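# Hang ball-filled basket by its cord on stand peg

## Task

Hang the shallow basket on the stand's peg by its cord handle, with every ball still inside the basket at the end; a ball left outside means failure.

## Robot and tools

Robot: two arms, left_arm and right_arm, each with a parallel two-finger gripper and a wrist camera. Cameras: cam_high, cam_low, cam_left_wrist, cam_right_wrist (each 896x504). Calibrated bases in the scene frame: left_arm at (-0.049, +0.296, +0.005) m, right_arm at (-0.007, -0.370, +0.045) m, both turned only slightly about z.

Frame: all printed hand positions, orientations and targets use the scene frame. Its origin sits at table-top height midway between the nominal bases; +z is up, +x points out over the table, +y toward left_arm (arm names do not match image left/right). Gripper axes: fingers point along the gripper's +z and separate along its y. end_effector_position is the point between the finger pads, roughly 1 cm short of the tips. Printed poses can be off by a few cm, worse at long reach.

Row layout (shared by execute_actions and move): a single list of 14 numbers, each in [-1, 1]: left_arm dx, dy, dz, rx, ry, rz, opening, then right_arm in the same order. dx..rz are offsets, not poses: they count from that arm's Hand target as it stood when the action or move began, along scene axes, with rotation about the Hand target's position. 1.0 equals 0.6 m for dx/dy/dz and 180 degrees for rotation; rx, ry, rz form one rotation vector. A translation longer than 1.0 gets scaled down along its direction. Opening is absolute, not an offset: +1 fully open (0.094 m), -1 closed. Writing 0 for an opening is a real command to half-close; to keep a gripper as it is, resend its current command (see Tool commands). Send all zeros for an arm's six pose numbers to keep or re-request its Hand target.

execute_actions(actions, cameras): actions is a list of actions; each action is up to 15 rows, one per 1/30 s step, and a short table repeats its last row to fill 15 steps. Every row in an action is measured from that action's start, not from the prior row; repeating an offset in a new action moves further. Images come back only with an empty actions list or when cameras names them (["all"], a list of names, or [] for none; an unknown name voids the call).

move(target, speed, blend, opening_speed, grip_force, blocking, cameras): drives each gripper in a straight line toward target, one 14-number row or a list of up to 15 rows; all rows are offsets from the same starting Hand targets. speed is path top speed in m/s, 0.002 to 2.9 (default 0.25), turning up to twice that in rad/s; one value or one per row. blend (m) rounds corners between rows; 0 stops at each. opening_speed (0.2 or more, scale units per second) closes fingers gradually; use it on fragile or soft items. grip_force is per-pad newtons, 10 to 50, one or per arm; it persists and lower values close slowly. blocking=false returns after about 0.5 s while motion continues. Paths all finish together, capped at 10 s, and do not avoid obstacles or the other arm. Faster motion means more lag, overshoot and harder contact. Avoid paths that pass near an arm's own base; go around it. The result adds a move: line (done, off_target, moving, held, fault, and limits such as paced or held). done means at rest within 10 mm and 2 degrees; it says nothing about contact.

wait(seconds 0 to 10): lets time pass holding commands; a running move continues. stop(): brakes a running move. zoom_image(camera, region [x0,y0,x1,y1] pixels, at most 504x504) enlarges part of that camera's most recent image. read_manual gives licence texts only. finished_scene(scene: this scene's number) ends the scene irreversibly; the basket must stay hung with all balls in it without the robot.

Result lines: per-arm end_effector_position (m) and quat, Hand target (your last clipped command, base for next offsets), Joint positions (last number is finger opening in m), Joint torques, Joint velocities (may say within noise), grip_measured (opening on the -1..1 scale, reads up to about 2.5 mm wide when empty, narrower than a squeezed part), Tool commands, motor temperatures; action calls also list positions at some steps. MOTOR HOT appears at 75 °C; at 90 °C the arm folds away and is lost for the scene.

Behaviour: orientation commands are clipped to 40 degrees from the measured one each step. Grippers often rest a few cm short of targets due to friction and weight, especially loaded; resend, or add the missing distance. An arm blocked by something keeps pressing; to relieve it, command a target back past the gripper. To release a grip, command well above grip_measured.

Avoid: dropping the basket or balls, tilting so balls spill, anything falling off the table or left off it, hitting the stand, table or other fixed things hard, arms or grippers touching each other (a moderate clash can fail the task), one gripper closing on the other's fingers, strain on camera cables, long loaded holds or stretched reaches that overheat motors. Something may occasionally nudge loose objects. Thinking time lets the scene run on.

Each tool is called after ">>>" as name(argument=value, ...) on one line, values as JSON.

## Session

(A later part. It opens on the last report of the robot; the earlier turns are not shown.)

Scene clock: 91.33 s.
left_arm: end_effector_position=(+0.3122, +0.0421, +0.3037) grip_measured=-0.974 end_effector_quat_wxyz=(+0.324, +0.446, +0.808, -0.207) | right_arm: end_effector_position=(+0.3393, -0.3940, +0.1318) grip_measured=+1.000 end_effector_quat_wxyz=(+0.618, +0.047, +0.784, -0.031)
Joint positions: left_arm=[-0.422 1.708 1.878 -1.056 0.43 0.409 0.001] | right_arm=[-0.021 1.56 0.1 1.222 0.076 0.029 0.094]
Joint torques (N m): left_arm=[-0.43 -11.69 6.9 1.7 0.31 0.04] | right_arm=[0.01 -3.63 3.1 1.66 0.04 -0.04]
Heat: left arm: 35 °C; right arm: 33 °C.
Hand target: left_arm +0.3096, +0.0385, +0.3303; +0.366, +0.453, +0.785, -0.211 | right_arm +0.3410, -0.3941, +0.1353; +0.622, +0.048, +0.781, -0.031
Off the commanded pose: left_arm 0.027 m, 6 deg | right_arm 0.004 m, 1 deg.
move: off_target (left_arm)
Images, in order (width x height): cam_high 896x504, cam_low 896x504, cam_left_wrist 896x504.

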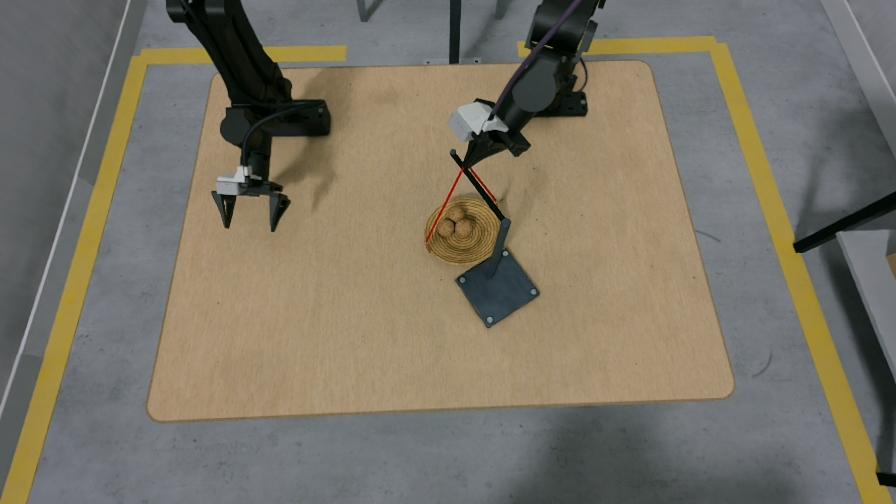

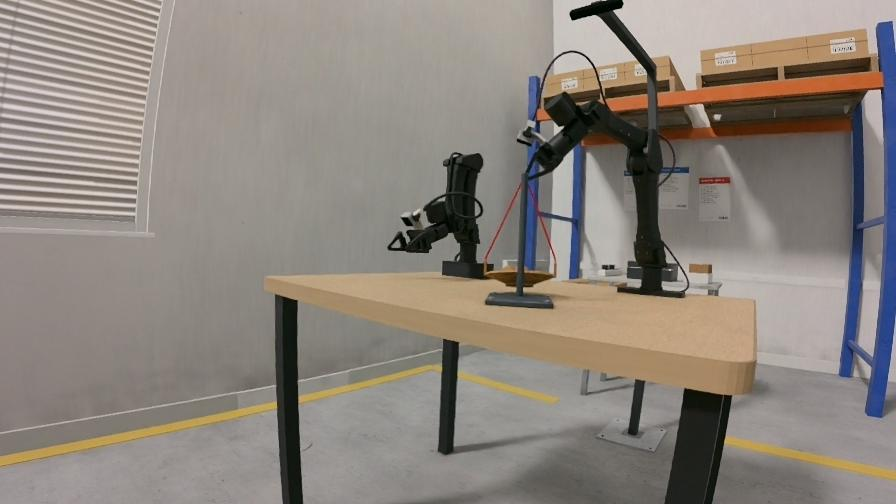

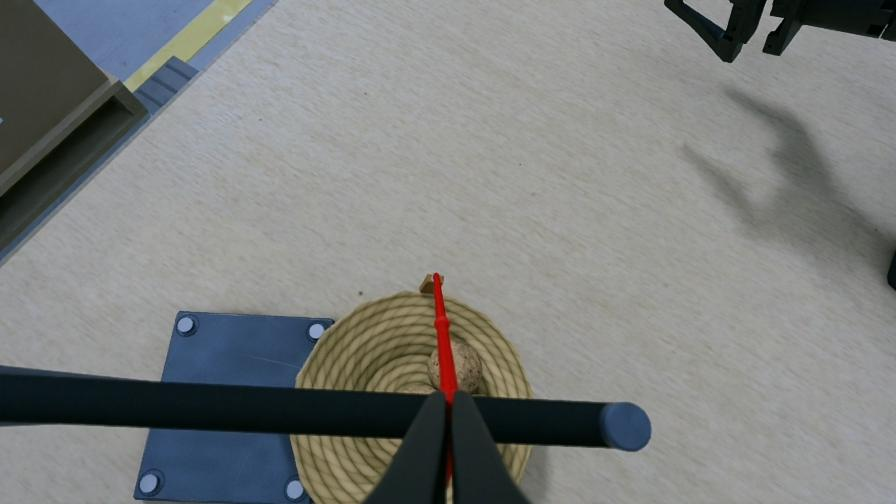

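>>> move(target=[0,0,-0.022,0,0,0,-1,0,0,0,0,0,0,1], speed=0.02, cameras=["cam_high","cam_low","cam_left_wrist"])

>>> zoom_image(camera="cam_high", region=[380, 80, 560, 260])

>>> zoom_image(camera="cam_low", region=[460, 150, 600, 310])

Scene clock: 97.27 s.
left_arm: end_effector_position=(+0.3117, +0.0422, +0.3025) grip_measured=-0.974 end_effector_quat_wxyz=(+0.341, +0.447, +0.801, -0.206) | right_arm: end_effector_position=(+0.3393, -0.3940, +0.1318) grip_measured=+1.000 end_effector_quat_wxyz=(+0.618, +0.047, +0.784, -0.031)
Joint positions: left_arm=[-0.422 1.67 1.805 -0.986 0.431 0.409 0.001] | right_arm=[-0.021 1.56 0.1 1.222 0.076 0.029 0.094]
Joint torques (N m): left_arm=[-0.43 -9.89 6.2 1.67 0.31 0.04] | right_arm=[-0.03 -3.64 3.04 1.68 0.04 -0.03]
Heat: left arm: 35 °C; right arm: 33 °C.
Hand target: left_arm +0.3096, +0.0385, +0.3170; +0.366, +0.453, +0.785, -0.211 | right_arm +0.3410, -0.3941, +0.1353; +0.622, +0.048, +0.781, -0.031
Off the commanded pose: left_arm 0.015 m, 4 deg | right_arm 0.004 m, 1 deg.
move: off_target (left_arm)
Images, in order (width x height): cam_high 896x504, cam_low 896x504, cam_left_wrist 896x504.

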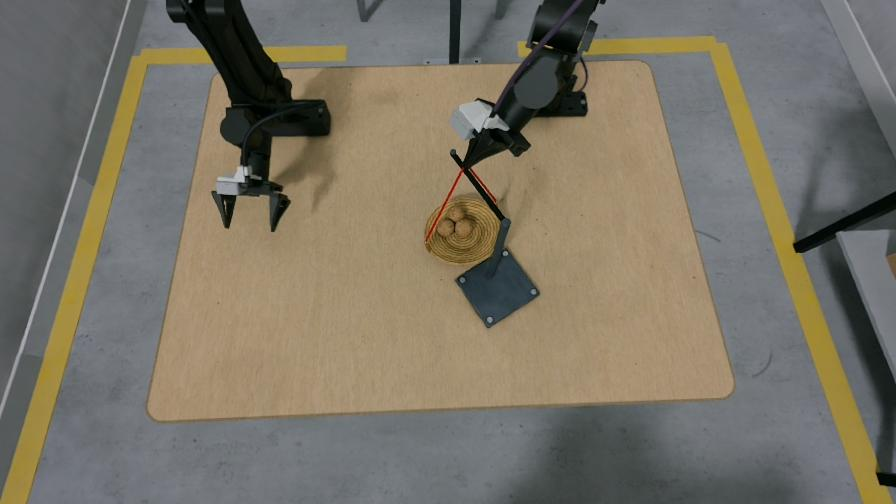

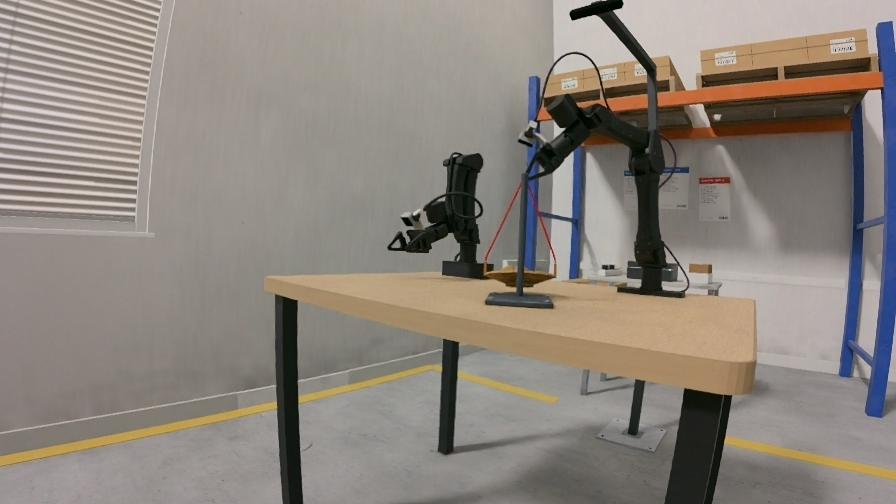

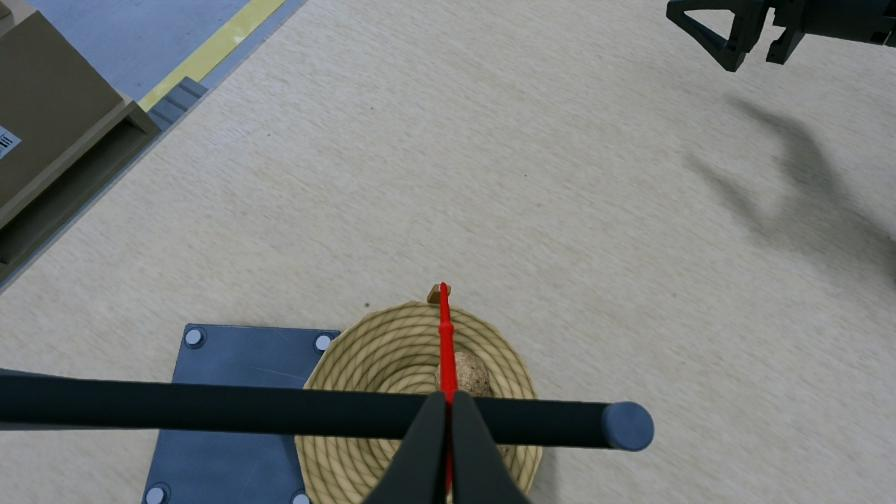

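Scaled by 2.800 from the camera's 896x504 image, which has a finer 1280x720 frame.

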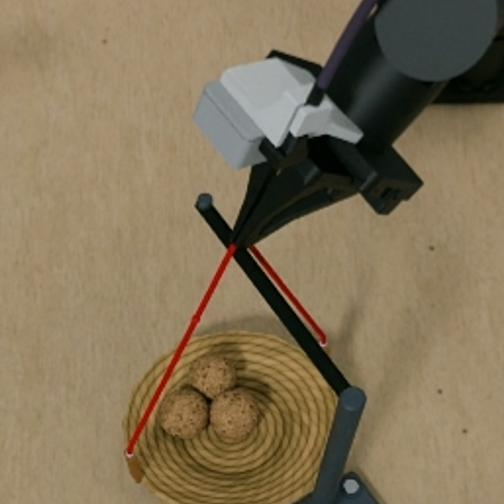

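Scaled by 3.150 from the camera's 896x504 image, which has a finer 1280x720 frame.

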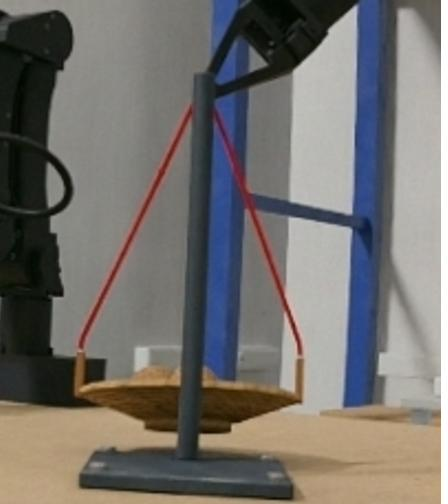

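Contact with the peg. Release slowly.

>>> move(target=[0,0,0.008,0,0,0,-0.4,0,0,0,0,0,0,1], speed=0.02, opening_speed=0.2, cameras=["cam_high","cam_low","cam_left_wrist"])

>>> zoom_image(camera="cam_high", region=[380, 80, 560, 260])

Scene clock: 103.50 s.
left_arm: end_effector_position=(+0.3082, +0.0402, +0.3025) grip_measured=-0.402 end_effector_quat_wxyz=(+0.336, +0.449, +0.799, -0.216) | right_arm: end_effector_position=(+0.3393, -0.3940, +0.1318) grip_measured=+1.000 end_effector_quat_wxyz=(+0.618, +0.047, +0.784, -0.031)
Joint positions: left_arm=[-0.422 1.67 1.805 -0.994 0.451 0.409 0.028] | right_arm=[-0.021 1.56 0.1 1.222 0.076 0.029 0.094]
Joint torques (N m): left_arm=[-0.46 -9.36 8.62 1.55 0.12 0.03] | right_arm=[0.03 -3.59 3.11 1.67 0.02 -0.04]
Heat: left arm: 35 °C; right arm: 33 °C.
Hand target: left_arm +0.3096, +0.0384, +0.3219; +0.366, +0.453, +0.785, -0.211 | right_arm +0.3410, -0.3941, +0.1353; +0.622, +0.048, +0.781, -0.031
Off the commanded pose: left_arm 0.019 m, 4 deg | right_arm 0.004 m, 1 deg.
move: off_target (left_arm)
Images, in order (width x height): cam_high 896x504, cam_low 896x504, cam_left_wrist 896x504.

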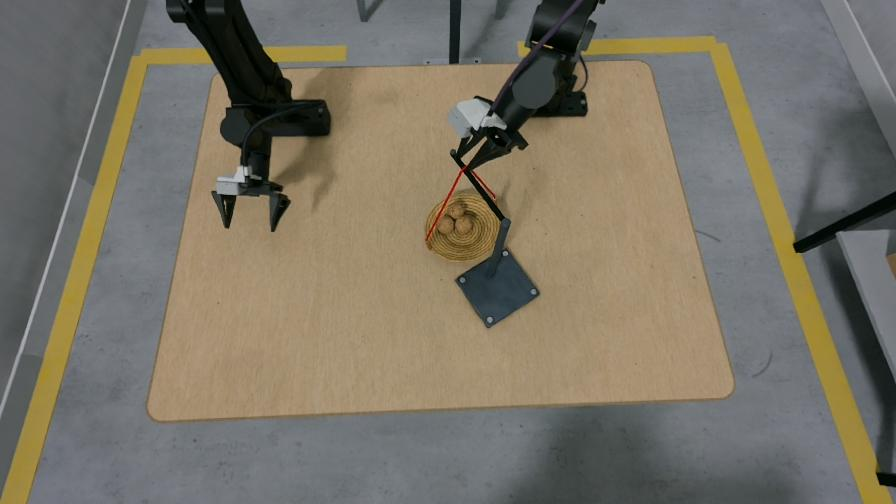

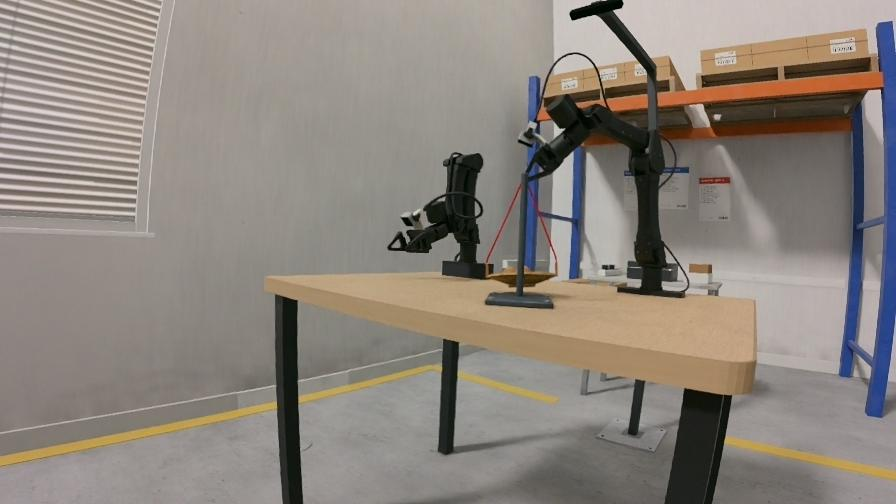

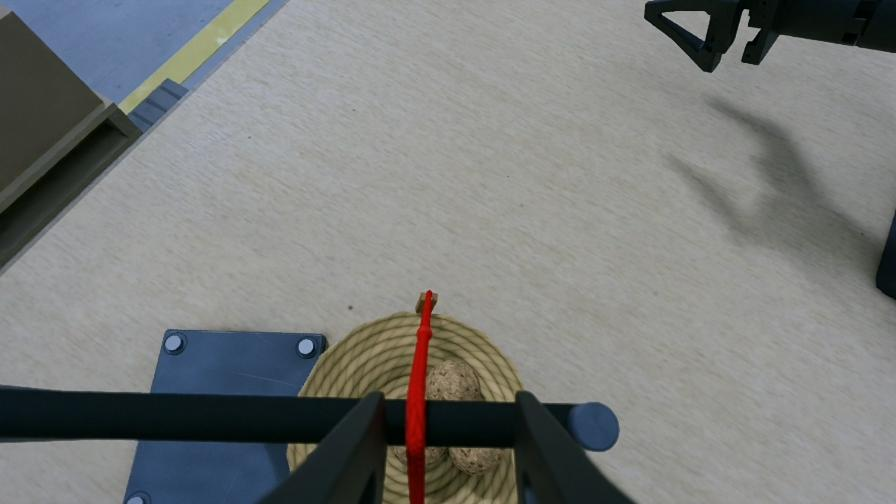

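Scaled by 2.800 from the camera's 896x504 image, which has a finer 1280x720 frame.

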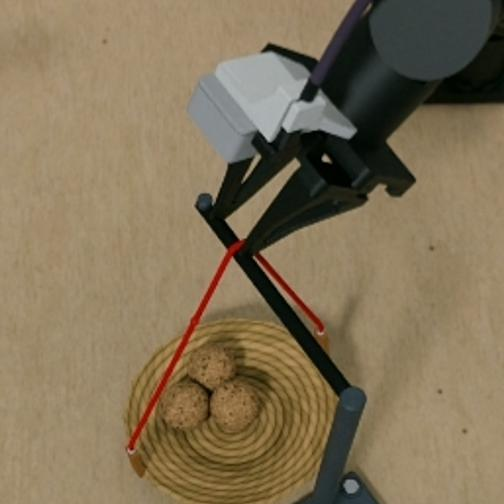

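>>> move(target=[[0.006,0.006,0.008,0,0,0,-0.2,0,0,0,0,0,0,1],[-0.03,0.07,0.1,0,0,0,-0.2,0,0,0,0,0,0,1],[-0.07,0.15,0.22,0,0,0,-0.2,0,0,0,0,0,0,1]], speed=0.05, opening_speed=0.2, cameras=["cam_high","cam_low","cam_left_wrist"])

>>> zoom_image(camera="cam_high", region=[380, 80, 560, 260])

Scene clock: 113.03 s.
left_arm: end_effector_position=(+0.2777, +0.1266, +0.4382) grip_measured=-0.202 end_effector_quat_wxyz=(+0.400, +0.427, +0.784, -0.209) | right_arm: end_effector_position=(+0.3393, -0.3940, +0.1318) grip_measured=+1.000 end_effector_quat_wxyz=(+0.618, +0.047, +0.784, -0.031)
Joint positions: left_arm=[-0.179 1.748 2.511 -1.566 0.603 0.548 0.038] | right_arm=[-0.021 1.56 0.1 1.222 0.076 0.029 0.094]
Joint torques (N m): left_arm=[0.66 -8.06 6.68 1.25 0.41 0.06] | right_arm=[-0.06 -3.67 3.03 1.66 0.03 -0.03]
Heat: left arm: 34 °C; right arm: 33 °C.
Hand target: left_arm +0.2676, +0.1284, +0.4539; +0.366, +0.453, +0.785, -0.211 | right_arm +0.3410, -0.3941, +0.1353; +0.622, +0.048, +0.781, -0.031
Off the commanded pose: left_arm 0.019 m, 5 deg | right_arm 0.004 m, 1 deg.
joint sent to its limit (left arm) — joint 4 (wrist pitch), lower limit. The joint targets are off in orientation, not in position.
move: off_target (left_arm)
Images, in order (width x height): cam_high 896x504, cam_low 896x504, cam_left_wrist 896x504.

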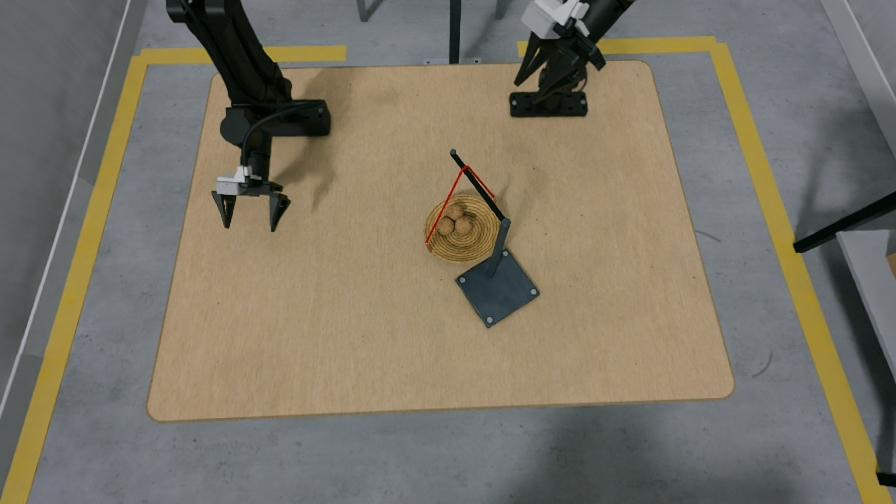

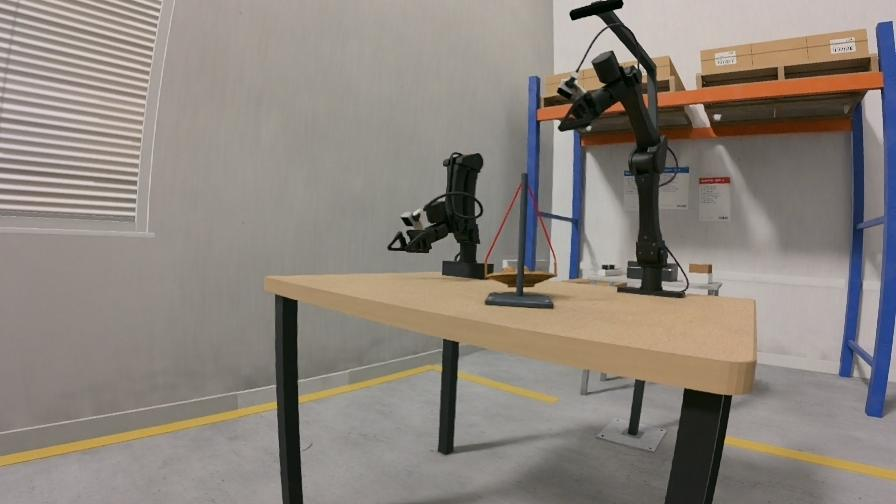

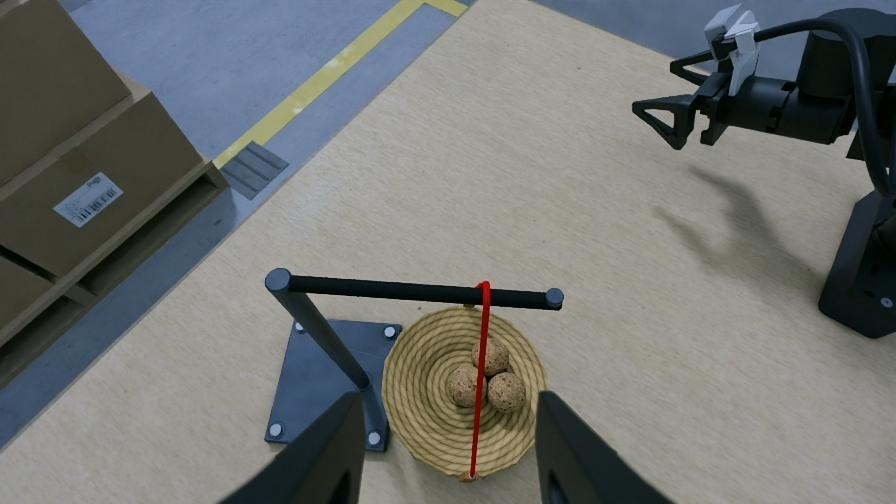

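Scaled by 2.800 from the camera's 896x504 image, which has a finer 1280x720 frame.

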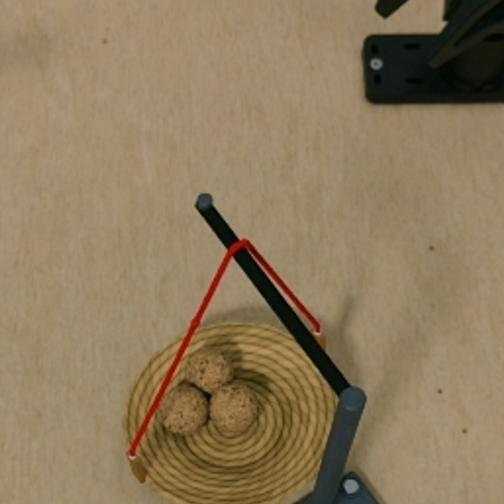

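>>> finished_scene(scene=2)

The scene is finished: the task was done.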